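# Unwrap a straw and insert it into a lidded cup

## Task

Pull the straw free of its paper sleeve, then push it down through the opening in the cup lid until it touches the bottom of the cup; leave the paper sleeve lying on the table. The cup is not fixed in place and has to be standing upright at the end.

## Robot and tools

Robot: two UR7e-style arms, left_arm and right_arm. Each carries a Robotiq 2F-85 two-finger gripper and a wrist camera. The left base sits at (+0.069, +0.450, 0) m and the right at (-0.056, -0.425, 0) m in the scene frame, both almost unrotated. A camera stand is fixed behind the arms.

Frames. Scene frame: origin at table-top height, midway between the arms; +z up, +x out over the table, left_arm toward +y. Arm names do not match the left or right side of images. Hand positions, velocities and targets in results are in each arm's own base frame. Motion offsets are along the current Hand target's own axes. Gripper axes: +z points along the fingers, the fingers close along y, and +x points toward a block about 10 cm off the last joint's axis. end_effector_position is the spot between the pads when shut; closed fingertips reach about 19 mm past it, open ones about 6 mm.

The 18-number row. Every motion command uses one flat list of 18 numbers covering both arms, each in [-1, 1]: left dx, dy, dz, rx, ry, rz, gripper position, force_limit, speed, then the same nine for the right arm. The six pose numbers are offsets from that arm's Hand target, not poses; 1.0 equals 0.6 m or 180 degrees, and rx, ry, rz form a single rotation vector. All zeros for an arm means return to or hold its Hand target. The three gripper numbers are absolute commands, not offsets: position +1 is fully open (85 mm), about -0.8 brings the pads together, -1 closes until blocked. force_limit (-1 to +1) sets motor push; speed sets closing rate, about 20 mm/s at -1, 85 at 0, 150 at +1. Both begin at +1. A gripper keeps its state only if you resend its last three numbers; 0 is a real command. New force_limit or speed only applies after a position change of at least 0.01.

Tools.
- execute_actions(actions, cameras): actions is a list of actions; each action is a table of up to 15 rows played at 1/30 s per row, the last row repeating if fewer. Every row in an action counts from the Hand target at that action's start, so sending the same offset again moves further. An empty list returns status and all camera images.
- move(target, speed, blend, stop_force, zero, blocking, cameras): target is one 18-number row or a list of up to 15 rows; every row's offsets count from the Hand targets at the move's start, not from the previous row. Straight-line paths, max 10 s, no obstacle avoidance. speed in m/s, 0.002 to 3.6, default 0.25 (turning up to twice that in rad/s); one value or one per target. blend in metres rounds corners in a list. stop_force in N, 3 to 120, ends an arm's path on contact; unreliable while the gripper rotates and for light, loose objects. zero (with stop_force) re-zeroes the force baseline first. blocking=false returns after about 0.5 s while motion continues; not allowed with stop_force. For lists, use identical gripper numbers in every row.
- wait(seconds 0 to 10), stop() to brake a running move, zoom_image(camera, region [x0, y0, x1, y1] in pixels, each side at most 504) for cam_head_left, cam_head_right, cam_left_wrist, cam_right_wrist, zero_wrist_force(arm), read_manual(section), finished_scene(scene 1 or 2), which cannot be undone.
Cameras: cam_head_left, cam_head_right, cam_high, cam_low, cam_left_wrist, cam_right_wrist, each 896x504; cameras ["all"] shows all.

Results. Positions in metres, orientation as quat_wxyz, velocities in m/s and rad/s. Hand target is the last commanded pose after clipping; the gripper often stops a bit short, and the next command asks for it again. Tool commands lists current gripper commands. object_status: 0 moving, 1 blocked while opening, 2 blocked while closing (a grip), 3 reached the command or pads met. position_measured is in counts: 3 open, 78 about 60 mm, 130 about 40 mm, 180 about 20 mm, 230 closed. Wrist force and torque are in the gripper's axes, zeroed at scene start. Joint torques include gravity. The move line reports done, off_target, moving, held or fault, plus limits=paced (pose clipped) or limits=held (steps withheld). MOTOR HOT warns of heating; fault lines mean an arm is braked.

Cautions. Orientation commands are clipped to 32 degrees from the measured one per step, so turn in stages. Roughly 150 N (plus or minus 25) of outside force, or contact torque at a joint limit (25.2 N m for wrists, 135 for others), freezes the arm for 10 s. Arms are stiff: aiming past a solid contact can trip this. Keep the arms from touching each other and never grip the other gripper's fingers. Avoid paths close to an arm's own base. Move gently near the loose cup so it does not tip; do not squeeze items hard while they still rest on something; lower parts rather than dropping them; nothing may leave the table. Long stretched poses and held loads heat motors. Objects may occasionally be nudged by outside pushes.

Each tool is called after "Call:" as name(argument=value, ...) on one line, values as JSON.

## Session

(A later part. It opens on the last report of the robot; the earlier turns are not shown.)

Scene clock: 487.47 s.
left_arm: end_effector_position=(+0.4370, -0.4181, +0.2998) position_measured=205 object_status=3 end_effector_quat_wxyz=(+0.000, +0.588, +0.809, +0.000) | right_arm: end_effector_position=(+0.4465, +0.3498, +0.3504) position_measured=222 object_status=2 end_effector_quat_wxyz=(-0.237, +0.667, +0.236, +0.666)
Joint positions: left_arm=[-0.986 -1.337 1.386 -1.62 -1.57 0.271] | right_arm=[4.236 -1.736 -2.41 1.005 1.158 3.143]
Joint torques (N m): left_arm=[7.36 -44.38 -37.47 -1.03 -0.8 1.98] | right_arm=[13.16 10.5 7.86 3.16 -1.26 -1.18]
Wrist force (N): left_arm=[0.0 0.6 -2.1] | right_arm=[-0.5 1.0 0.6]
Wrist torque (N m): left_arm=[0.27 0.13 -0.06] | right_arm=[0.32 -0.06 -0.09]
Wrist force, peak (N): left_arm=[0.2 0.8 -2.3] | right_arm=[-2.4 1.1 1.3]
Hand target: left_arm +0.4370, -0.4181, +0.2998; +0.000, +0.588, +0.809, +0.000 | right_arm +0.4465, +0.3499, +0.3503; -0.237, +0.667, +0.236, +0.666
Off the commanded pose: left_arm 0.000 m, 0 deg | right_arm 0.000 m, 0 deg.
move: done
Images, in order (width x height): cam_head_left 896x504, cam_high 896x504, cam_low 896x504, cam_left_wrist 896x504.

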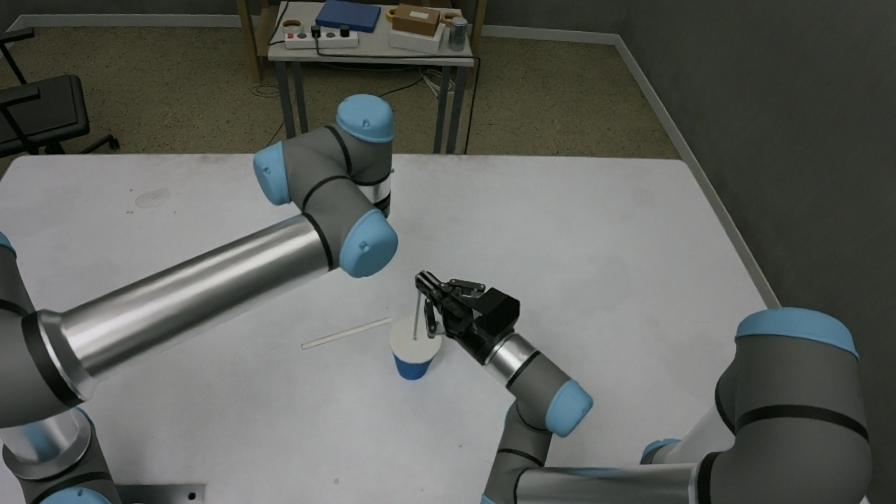

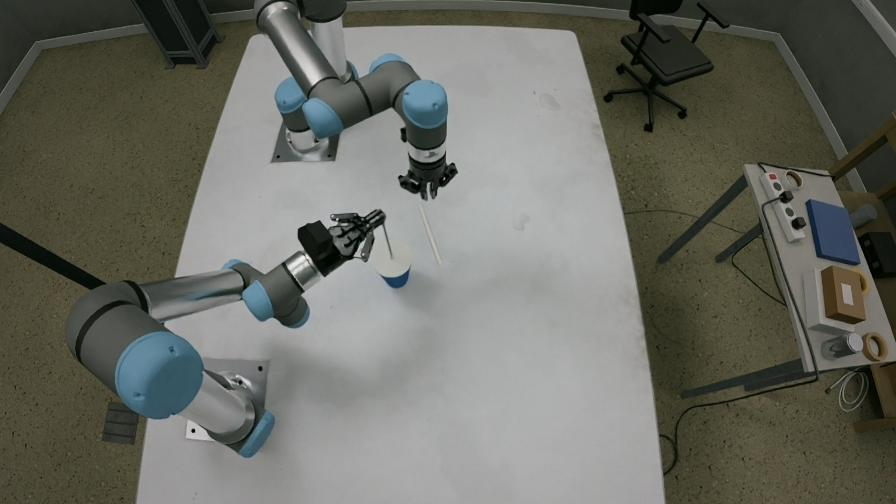

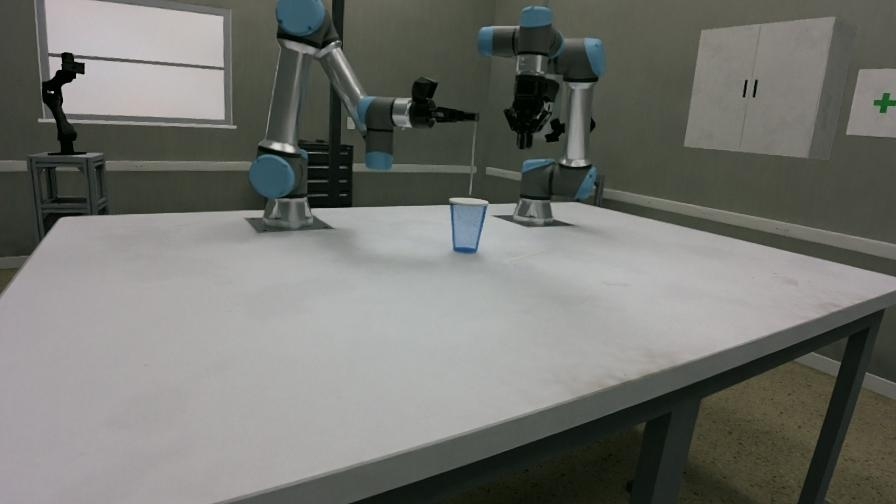

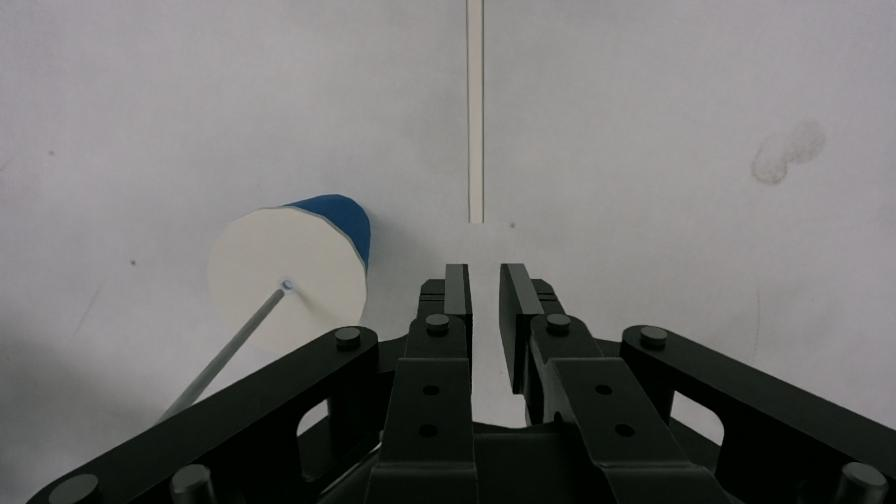

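Call:
move(target=[0,0,0,0,0,0,-0.6,0,0,-0.02,0.0013,-0.0018,0,0,0,-1,0,-1], speed=0.06, cameras=["cam_left_wrist","cam_head_left","cam_high","cam_low"])

Call:
zoom_image(camera="cam_left_wrist", region=[260, 260, 310, 310])

Call:
zoom_image(camera="cam_low", region=[440, 170, 500, 260])

Call:
zoom_image(camera="cam_head_left", region=[395, 315, 435, 355])

Call:
zoom_image(camera="cam_high", region=[375, 240, 405, 270])

Scene clock: 511.40 s.
left_arm: end_effector_position=(+0.4370, -0.4181, +0.2998) position_measured=205 object_status=3 end_effector_quat_wxyz=(+0.000, +0.588, +0.809, +0.000) | right_arm: end_effector_position=(+0.4461, +0.3486, +0.3381) position_measured=222 object_status=2 end_effector_quat_wxyz=(-0.237, +0.667, +0.236, +0.666) end_effector_velocity=(+0.000, +0.000, +0.001) end_effector_angular_velocity=(-0.002, +0.001, -0.001)
Joint positions: left_arm=[-0.986 -1.337 1.386 -1.62 -1.57 0.271] | right_arm=[4.235 -1.771 -2.423 1.051 1.159 3.143]
Joint velocities: left_arm=[within noise] | right_arm=[-0.002 0.004 0.001 -0.007 0.001 0]
Joint torques (N m): left_arm=[7.2 -42.9 -37.26 -1.08 -0.75 1.84] | right_arm=[-13.47 31.74 19.08 0.14 0.93 -0.21]
Wrist force (N): left_arm=[0.1 0.6 -2.2] | right_arm=[-0.7 0.8 0.5]
Wrist torque (N m): left_arm=[0.27 0.12 -0.06] | right_arm=[0.28 -0.02 -0.07]
Wrist force, peak (N): left_arm=[0.2 0.8 -2.3] | right_arm=[-0.6 1.0 1.2]
Hand target: left_arm +0.4370, -0.4181, +0.2998; +0.000, +0.588, +0.809, +0.000 | right_arm +0.4461, +0.3486, +0.3383; -0.237, +0.667, +0.236, +0.666
Off the commanded pose: left_arm 0.000 m, 0 deg | right_arm 0.000 m, 0 deg.
move: done
Images, in order (width x height): cam_head_left 896x504, cam_high 896x504, cam_low 896x504, cam_left_wrist 896x504.

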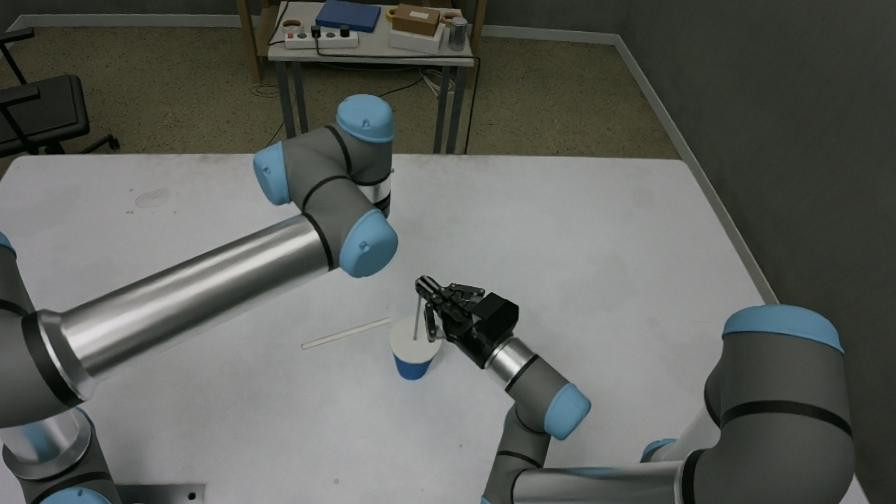

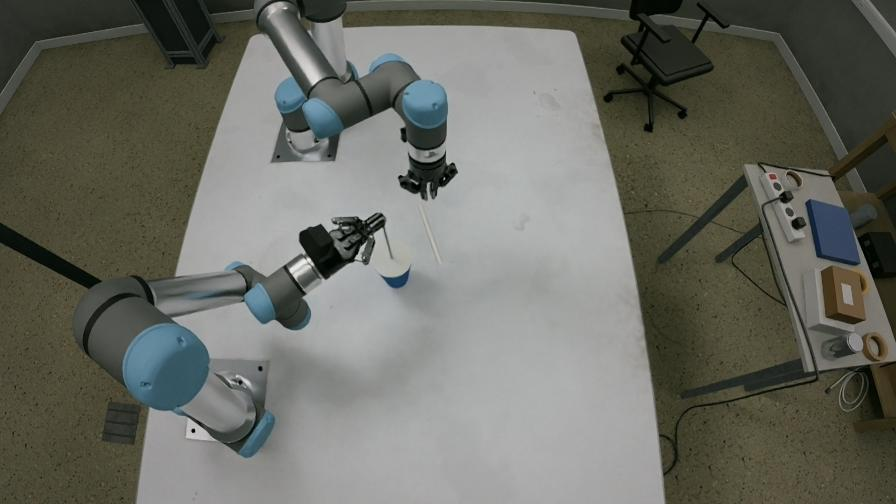

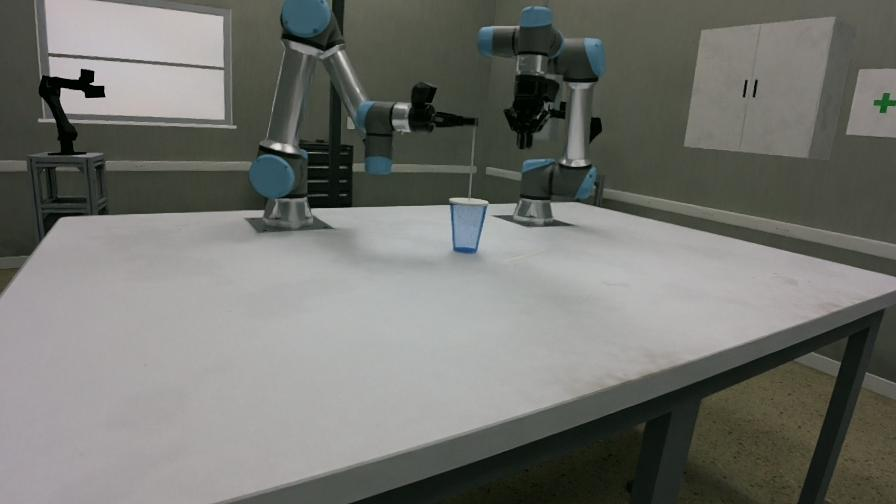

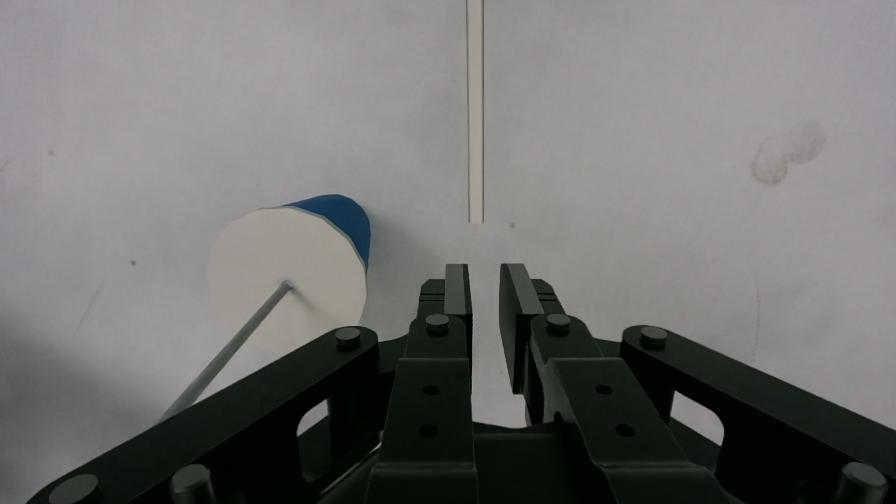

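Scaled by 10.080 from the camera's 896x504 image, which has a finer 1280x720 frame.

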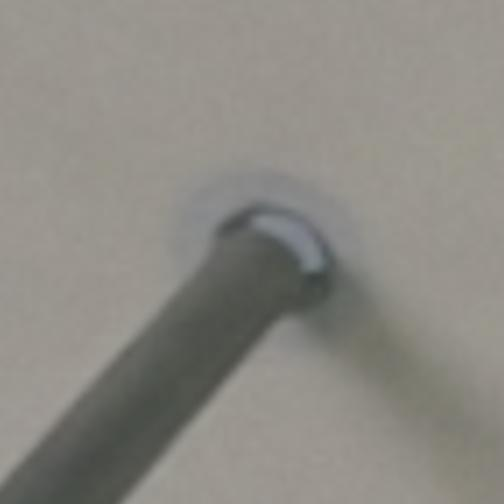

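Scaled by 5.600 from the camera's 896x504 image, which has a finer 1280x720 frame.

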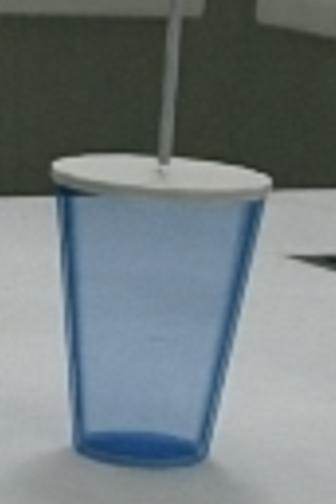

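Scaled by 12.600 from the camera's 896x504 image, which has a finer 1280x720 frame.

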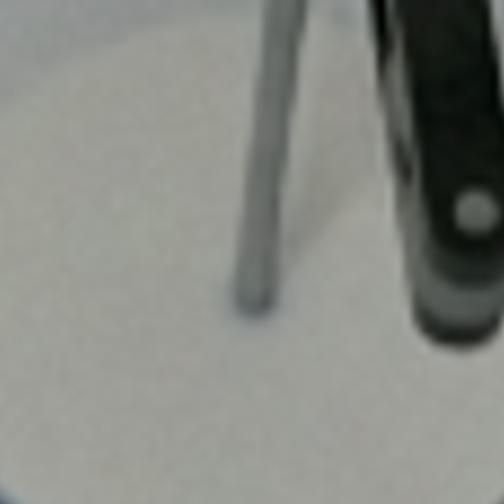

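Scaled by 16.800 from the camera's 896x504 image, which has a finer 1280x720 frame.

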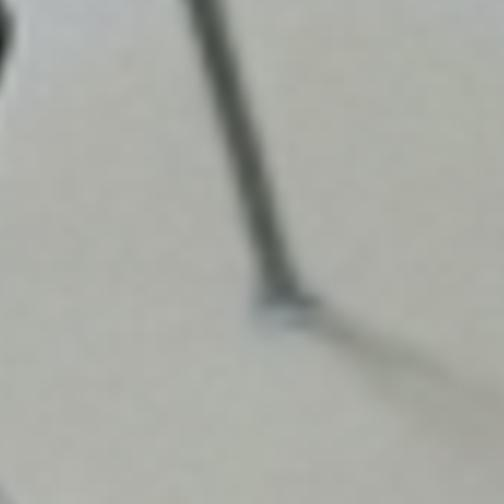

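Call:
move(target=[0,0,0,0,0,0,-0.6,0,0,-0.04,0.0003,0.0003,0,0,0,-1,0,-1], speed=0.015, stop_force=7, cameras=["cam_left_wrist","cam_low","cam_high"])

Call:
zoom_image(camera="cam_left_wrist", region=[260, 260, 310, 310])

Call:
zoom_image(camera="cam_low", region=[440, 170, 500, 260])

Call:
zoom_image(camera="cam_high", region=[375, 240, 405, 270])

Scene clock: 530.87 s.
left_arm: end_effector_position=(+0.4370, -0.4181, +0.2998) position_measured=205 object_status=3 end_effector_quat_wxyz=(+0.000, +0.588, +0.809, +0.000) | right_arm: end_effector_position=(+0.4462, +0.3486, +0.3333) position_measured=222 object_status=2 end_effector_quat_wxyz=(-0.237, +0.667, +0.236, +0.666)
Joint positions: left_arm=[-0.986 -1.337 1.386 -1.62 -1.57 0.271] | right_arm=[4.235 -1.786 -2.426 1.07 1.159 3.143]
Joint torques (N m): left_arm=[7.25 -41.49 -36.86 -1.07 -0.81 1.72] | right_arm=[-6.42 22.75 18.51 2.25 -0.85 -0.87]
Wrist force (N): left_arm=[0.4 0.8 -2.2] | right_arm=[5.9 0.6 0.5]
Wrist torque (N m): left_arm=[0.30 0.07 -0.06] | right_arm=[0.21 -0.08 -0.13]
Wrist force, peak (N): left_arm=[0.0 0.6 -2.6] | right_arm=[10.4 1.0 0.1]
Hand target: left_arm +0.4370, -0.4181, +0.2998; +0.000, +0.588, +0.809, +0.000 | right_arm +0.4462, +0.3486, +0.3333; -0.237, +0.667, +0.236, +0.666 (not the last commanded pose)
Off the commanded pose: left_arm 0.000 m, 0 deg | right_arm 0.019 m, 0 deg.
move: contact (right_arm)
Images, in order (width x height): cam_high 896x504, cam_low 896x504, cam_left_wrist 896x504.

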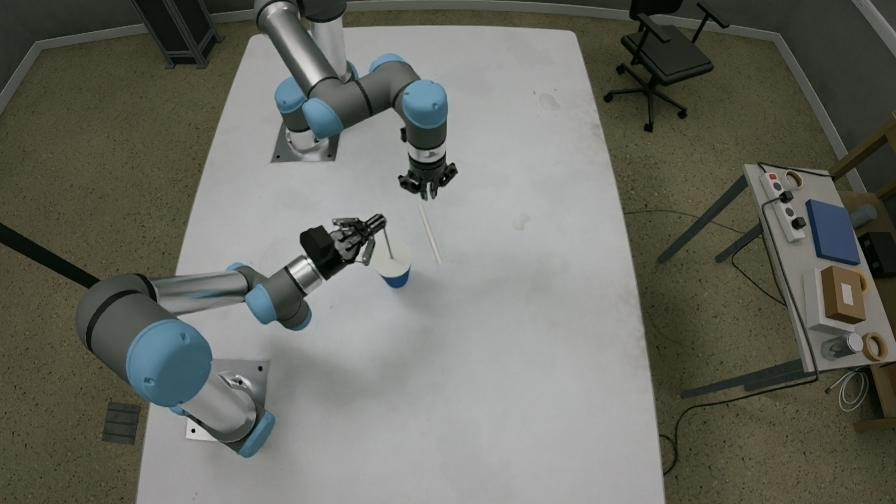

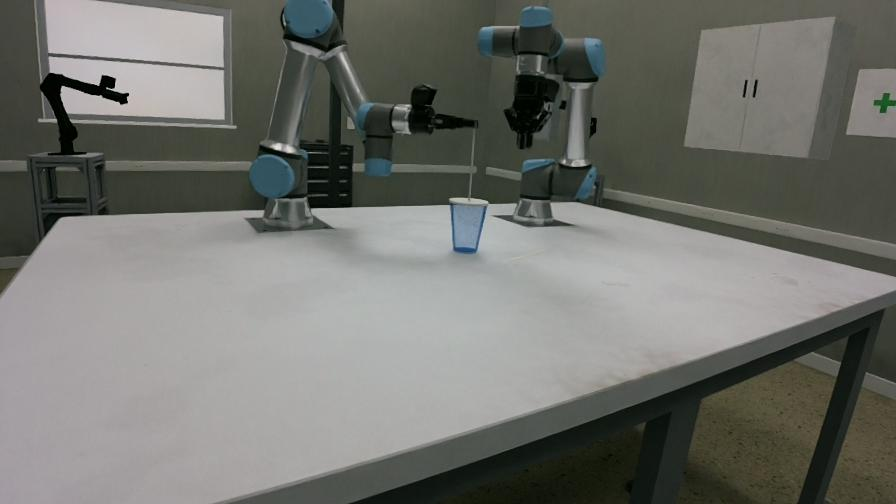

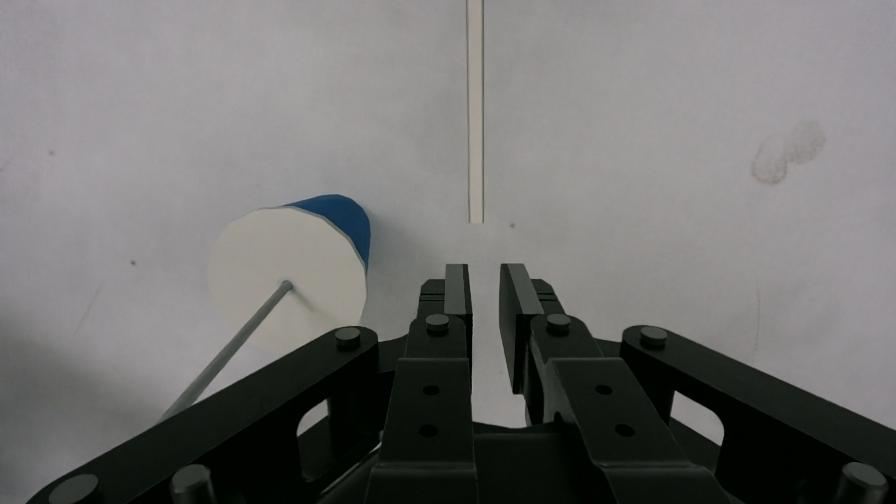

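Scaled by 10.080 from the camera's 896x504 image, which has a finer 1280x720 frame.

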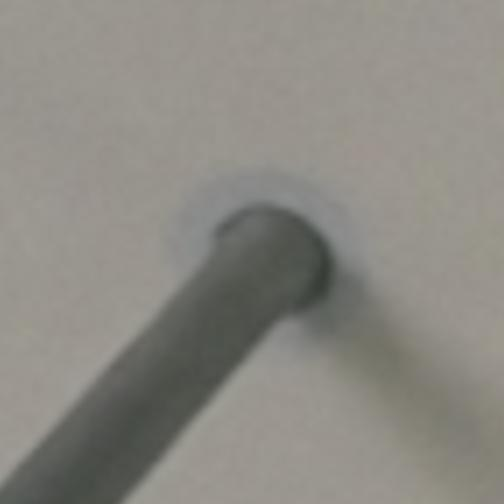

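Scaled by 5.600 from the camera's 896x504 image, which has a finer 1280x720 frame.

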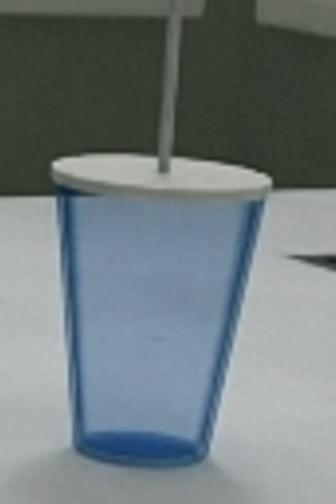

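Scaled by 16.800 from the camera's 896x504 image, which has a finer 1280x720 frame.

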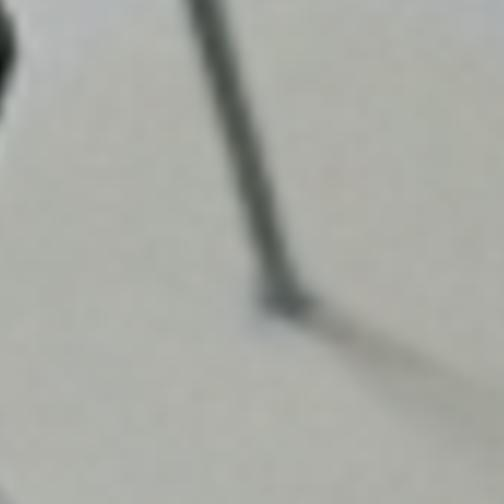

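Call:
move(target=[0,0,0,0,0,0,-0.6,0,0,-0.05,0,0,0,0,0,-1,0,-1], speed=0.02, stop_force=12, cameras=["cam_left_wrist","cam_low"])

Call:
zoom_image(camera="cam_left_wrist", region=[260, 260, 310, 310])

Call:
zoom_image(camera="cam_low", region=[430, 110, 510, 260])

Scene clock: 539.37 s.
left_arm: end_effector_position=(+0.4370, -0.4181, +0.2998) position_measured=205 object_status=3 end_effector_quat_wxyz=(+0.000, +0.588, +0.809, +0.000) | right_arm: end_effector_position=(+0.4461, +0.3486, +0.3033) position_measured=222 object_status=2 end_effector_quat_wxyz=(-0.237, +0.667, +0.236, +0.666)
Joint positions: left_arm=[-0.986 -1.337 1.386 -1.62 -1.57 0.271] | right_arm=[4.235 -1.884 -2.441 1.184 1.159 3.143]
Joint torques (N m): left_arm=[7.29 -39.24 -37.25 -1.13 -0.87 1.54] | right_arm=[11.65 34.69 17.94 0.9 -1.14 -1.5]
Wrist force (N): left_arm=[0.3 0.7 -2.1] | right_arm=[-1.9 0.5 0.7]
Wrist torque (N m): left_arm=[0.28 0.09 -0.06] | right_arm=[0.25 0.01 -0.07]
Wrist force, peak (N): left_arm=[0.2 0.8 -2.4] | right_arm=[9.1 0.9 0.5]
Hand target: left_arm +0.4370, -0.4181, +0.2998; +0.000, +0.588, +0.809, +0.000 | right_arm +0.4461, +0.3486, +0.3033; -0.237, +0.667, +0.236, +0.666
Off the commanded pose: left_arm 0.000 m, 0 deg | right_arm 0.000 m, 0 deg.
move: done
Images, in order (width x height): cam_low 896x504, cam_left_wrist 896x504.

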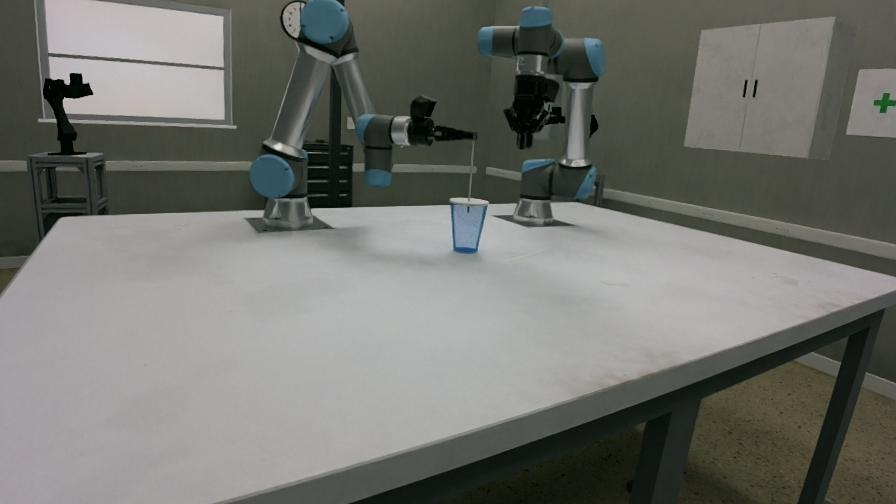

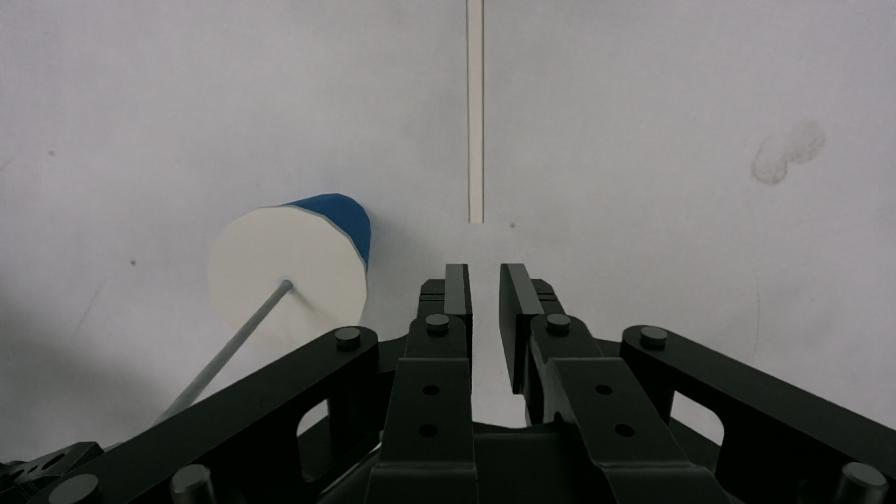

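Scaled by 10.080 from the camera's 896x504 image, which has a finer 1280x720 frame.

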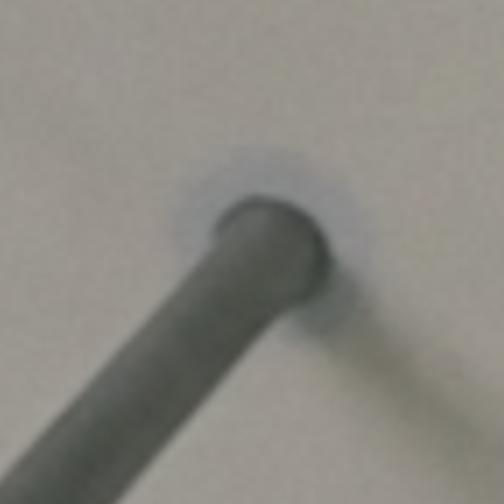

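Scaled by 3.360 from the camera's 896x504 image, which has a finer 1280x720 frame.

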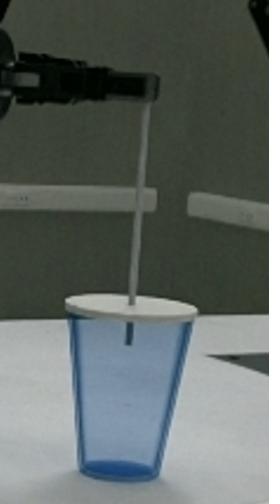

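Call:
move(target=[0,0,0,0,0,0,-0.6,0,0,-0.13,0,0,0,0,0,-1,0,-1], speed=0.05, stop_force=15)

Call:
move(target=[0,0,0,0,0,0,-0.6,0,0,-0.05,0,0,0,0,0,-1,0,-1], speed=0.015, stop_force=15, cameras=["cam_low","cam_left_wrist"])

Call:
zoom_image(camera="cam_low", region=[430, 150, 510, 260])

Scene clock: 551.43 s.
left_arm: end_effector_position=(+0.4370, -0.4181, +0.2998) position_measured=205 object_status=3 end_effector_quat_wxyz=(+0.000, +0.588, +0.809, +0.000) | right_arm: end_effector_position=(+0.4461, +0.3487, +0.2253) position_measured=222 object_status=2 end_effector_quat_wxyz=(-0.237, +0.667, +0.236, +0.666)
Joint positions: left_arm=[-0.986 -1.337 1.386 -1.62 -1.57 0.271] | right_arm=[4.235 -2.162 -2.443 1.463 1.159 3.143]
Joint torques (N m): left_arm=[6.8 -37.8 -37.02 -1 -0.77 1.33] | right_arm=[10.78 40.1 -2.6 3.6 -0.92 -1.42]
Wrist force (N): left_arm=[0.1 0.6 -1.9] | right_arm=[-1.6 0.5 0.4]
Wrist torque (N m): left_arm=[0.28 0.11 -0.06] | right_arm=[0.24 -0.05 -0.07]
Wrist force, peak (N): left_arm=[0.4 0.7 -2.4] | right_arm=[3.6 0.9 0.8]
Hand target: left_arm +0.4370, -0.4181, +0.2998; +0.000, +0.588, +0.809, +0.000 | right_arm +0.4461, +0.3487, +0.2253; -0.237, +0.667, +0.236, +0.666
Off the commanded pose: left_arm 0.000 m, 0 deg | right_arm 0.000 m, 0 deg.
move: done

Scene clock: 553.90 s.
left_arm: end_effector_position=(+0.4370, -0.4181, +0.2998) position_measured=205 object_status=3 end_effector_quat_wxyz=(+0.000, +0.588, +0.809, +0.000) | right_arm: end_effector_position=(+0.4461, +0.3487, +0.2029) position_measured=222 object_status=2 end_effector_quat_wxyz=(-0.237, +0.667, +0.236, +0.666)
Joint positions: left_arm=[-0.986 -1.337 1.386 -1.62 -1.57 0.271] | right_arm=[4.236 -2.243 -2.433 1.534 1.159 3.143]
Joint torques (N m): left_arm=[6.81 -36.49 -37.13 -1.19 -0.73 1.27] | right_arm=[9.06 28.95 -7.86 1.68 0.06 0.08]
Wrist force (N): left_arm=[0.2 0.7 -2.2] | right_arm=[9.2 1.5 0.7]
Wrist torque (N m): left_arm=[0.29 0.11 -0.05] | right_arm=[0.24 -0.03 -0.07]
Wrist force, peak (N): left_arm=[0.4 0.8 -2.4] | right_arm=[22.5 1.3 1.4]
Hand target: left_arm +0.4370, -0.4181, +0.2998; +0.000, +0.588, +0.809, +0.000 | right_arm +0.4461, +0.3487, +0.2029; -0.237, +0.667, +0.236, +0.666 (not the last commanded pose)
Off the commanded pose: left_arm 0.000 m, 0 deg | right_arm 0.008 m, 0 deg.
move: contact (right_arm)
Images, in order (width x height): cam_low 896x504, cam_left_wrist 896x504.

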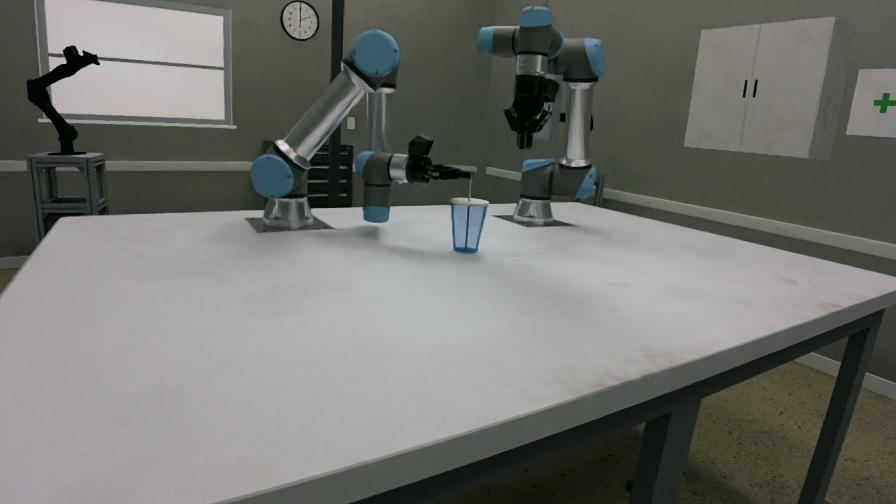

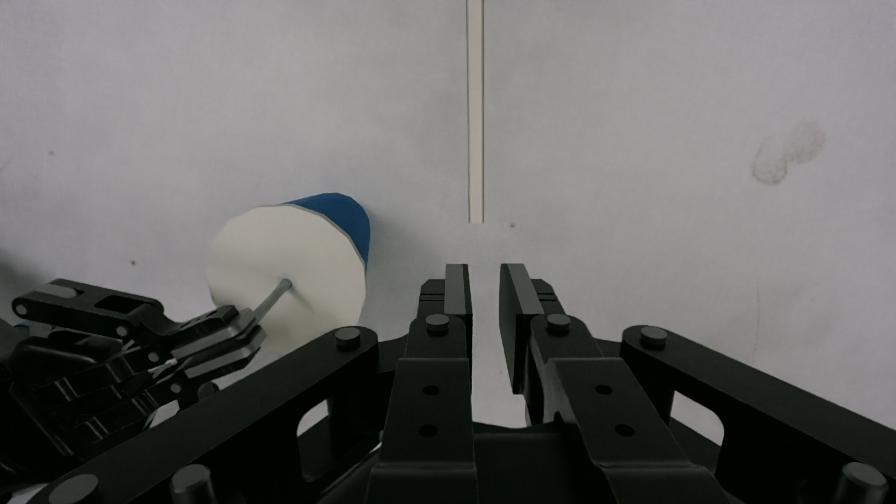

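Scaled by 4.582 from the camera's 896x504 image, which has a finer 1280x720 frame.

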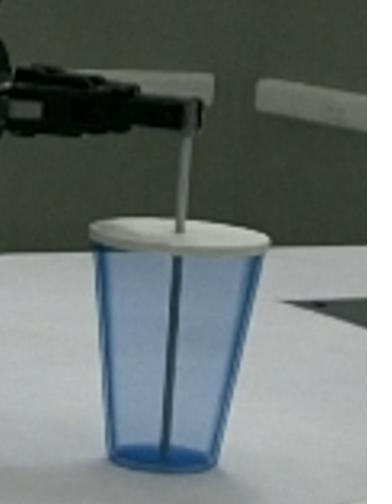

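Call:
move(target=[[0,0,0,0,0,0,-0.6,0,0,0,0,0,0,0,0,-0.3,0,-1],[0,0,0,0,0,0,-0.6,0,0,0,0,-0.25,0,0,0,-0.3,0,-1]], speed=0.1, cameras=["cam_low","cam_left_wrist","cam_high","cam_head_left"])

Call:
zoom_image(camera="cam_low", region=[430, 150, 510, 260])

Scene clock: 563.37 s.
left_arm: end_effector_position=(+0.4370, -0.4181, +0.2998) position_measured=205 object_status=3 end_effector_quat_wxyz=(+0.000, +0.588, +0.809, +0.000) | right_arm: end_effector_position=(+0.3786, +0.2936, +0.2031) position_measured=167 object_status=3 end_effector_quat_wxyz=(-0.237, +0.667, +0.237, +0.666)
Joint positions: left_arm=[-0.986 -1.337 1.386 -1.62 -1.57 0.271] | right_arm=[4.418 -2.29 -2.686 1.833 0.978 3.143]
Joint torques (N m): left_arm=[7.33 -34.19 -37.16 -1.18 -0.81 0.99] | right_arm=[-11.84 35.81 2.54 1.16 1.35 1.12]
Wrist force (N): left_arm=[0.3 0.6 -2.2] | right_arm=[-0.4 0.7 0.2]
Wrist torque (N m): left_arm=[0.27 0.09 -0.06] | right_arm=[0.27 0.05 -0.16]
Wrist force, peak (N): left_arm=[0.2 0.7 -2.4] | right_arm=[9.4 1.4 0.5]
Hand target: left_arm +0.4370, -0.4181, +0.2998; +0.000, +0.588, +0.809, +0.000 | right_arm +0.3786, +0.2935, +0.2032; -0.237, +0.667, +0.236, +0.666 (not the last commanded pose)
Off the commanded pose: left_arm 0.000 m, 0 deg | right_arm 0.063 m, 0 deg.
move: held (right_arm; a check stopped the path); path passed 1 of 2 targets; limits=held
pose unreachable (right arm): on one or more control steps of this call, first in action 0 (counted from 0), this arm could not follow its commanded pose, so it was not sent that pose on those steps. It may still have moved: this result reports where it is.
cause: moving toward the commanded pose would bring two parts of the arm too close to each other (joints 3 (elbow) to 5 (wrist 2) lie between them).
Images, in order (width x height): cam_head_left 896x504, cam_high 896x504, cam_low 896x504, cam_left_wrist 896x504.

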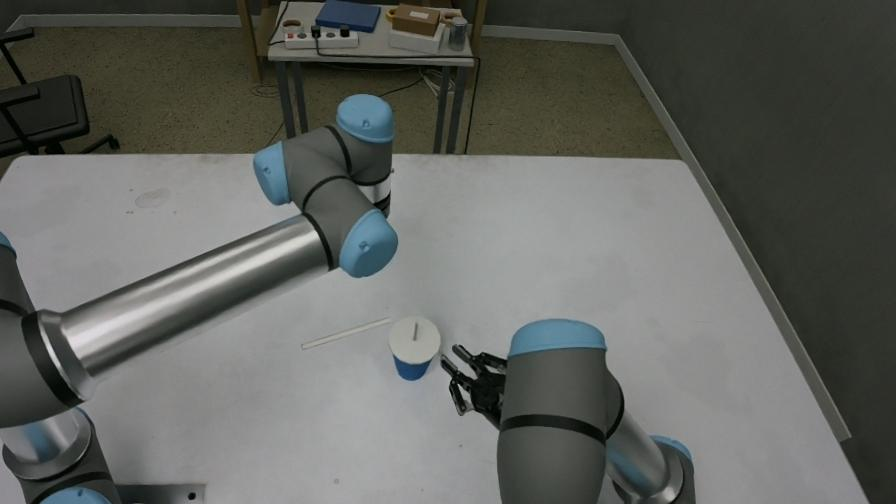

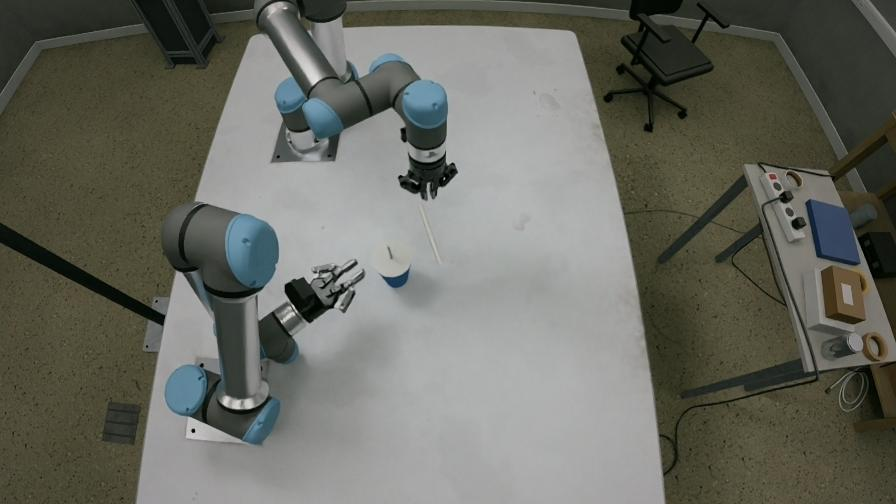

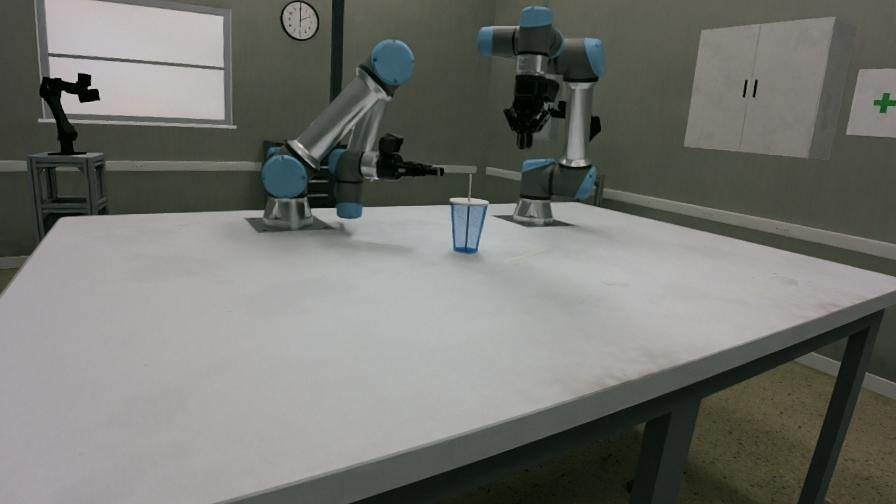

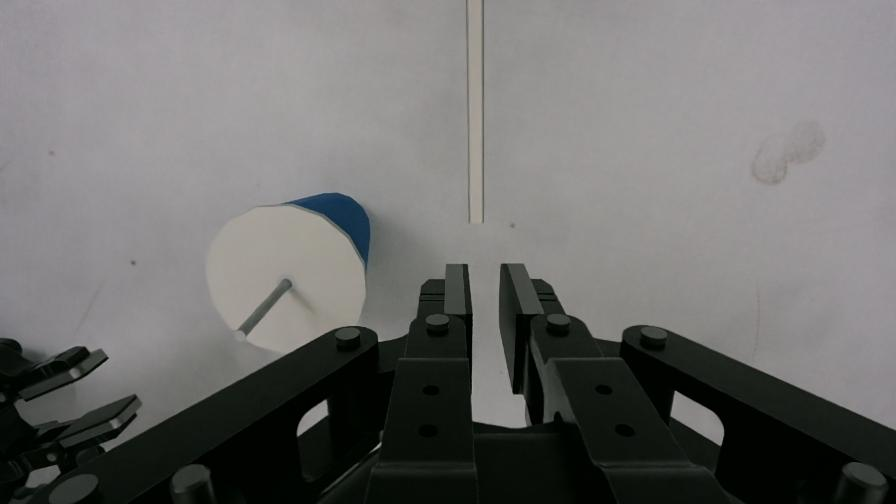

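Scaled by 4.582 from the camera's 896x504 image, which has a finer 1280x720 frame.

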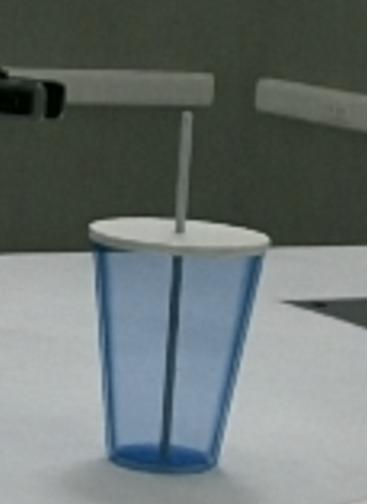

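Straw is in at the floor, gripper is clear, cup is upright and the wrapper is on the table.

Call:
finished_scene(scene=2)

The scene is finished: the task was done.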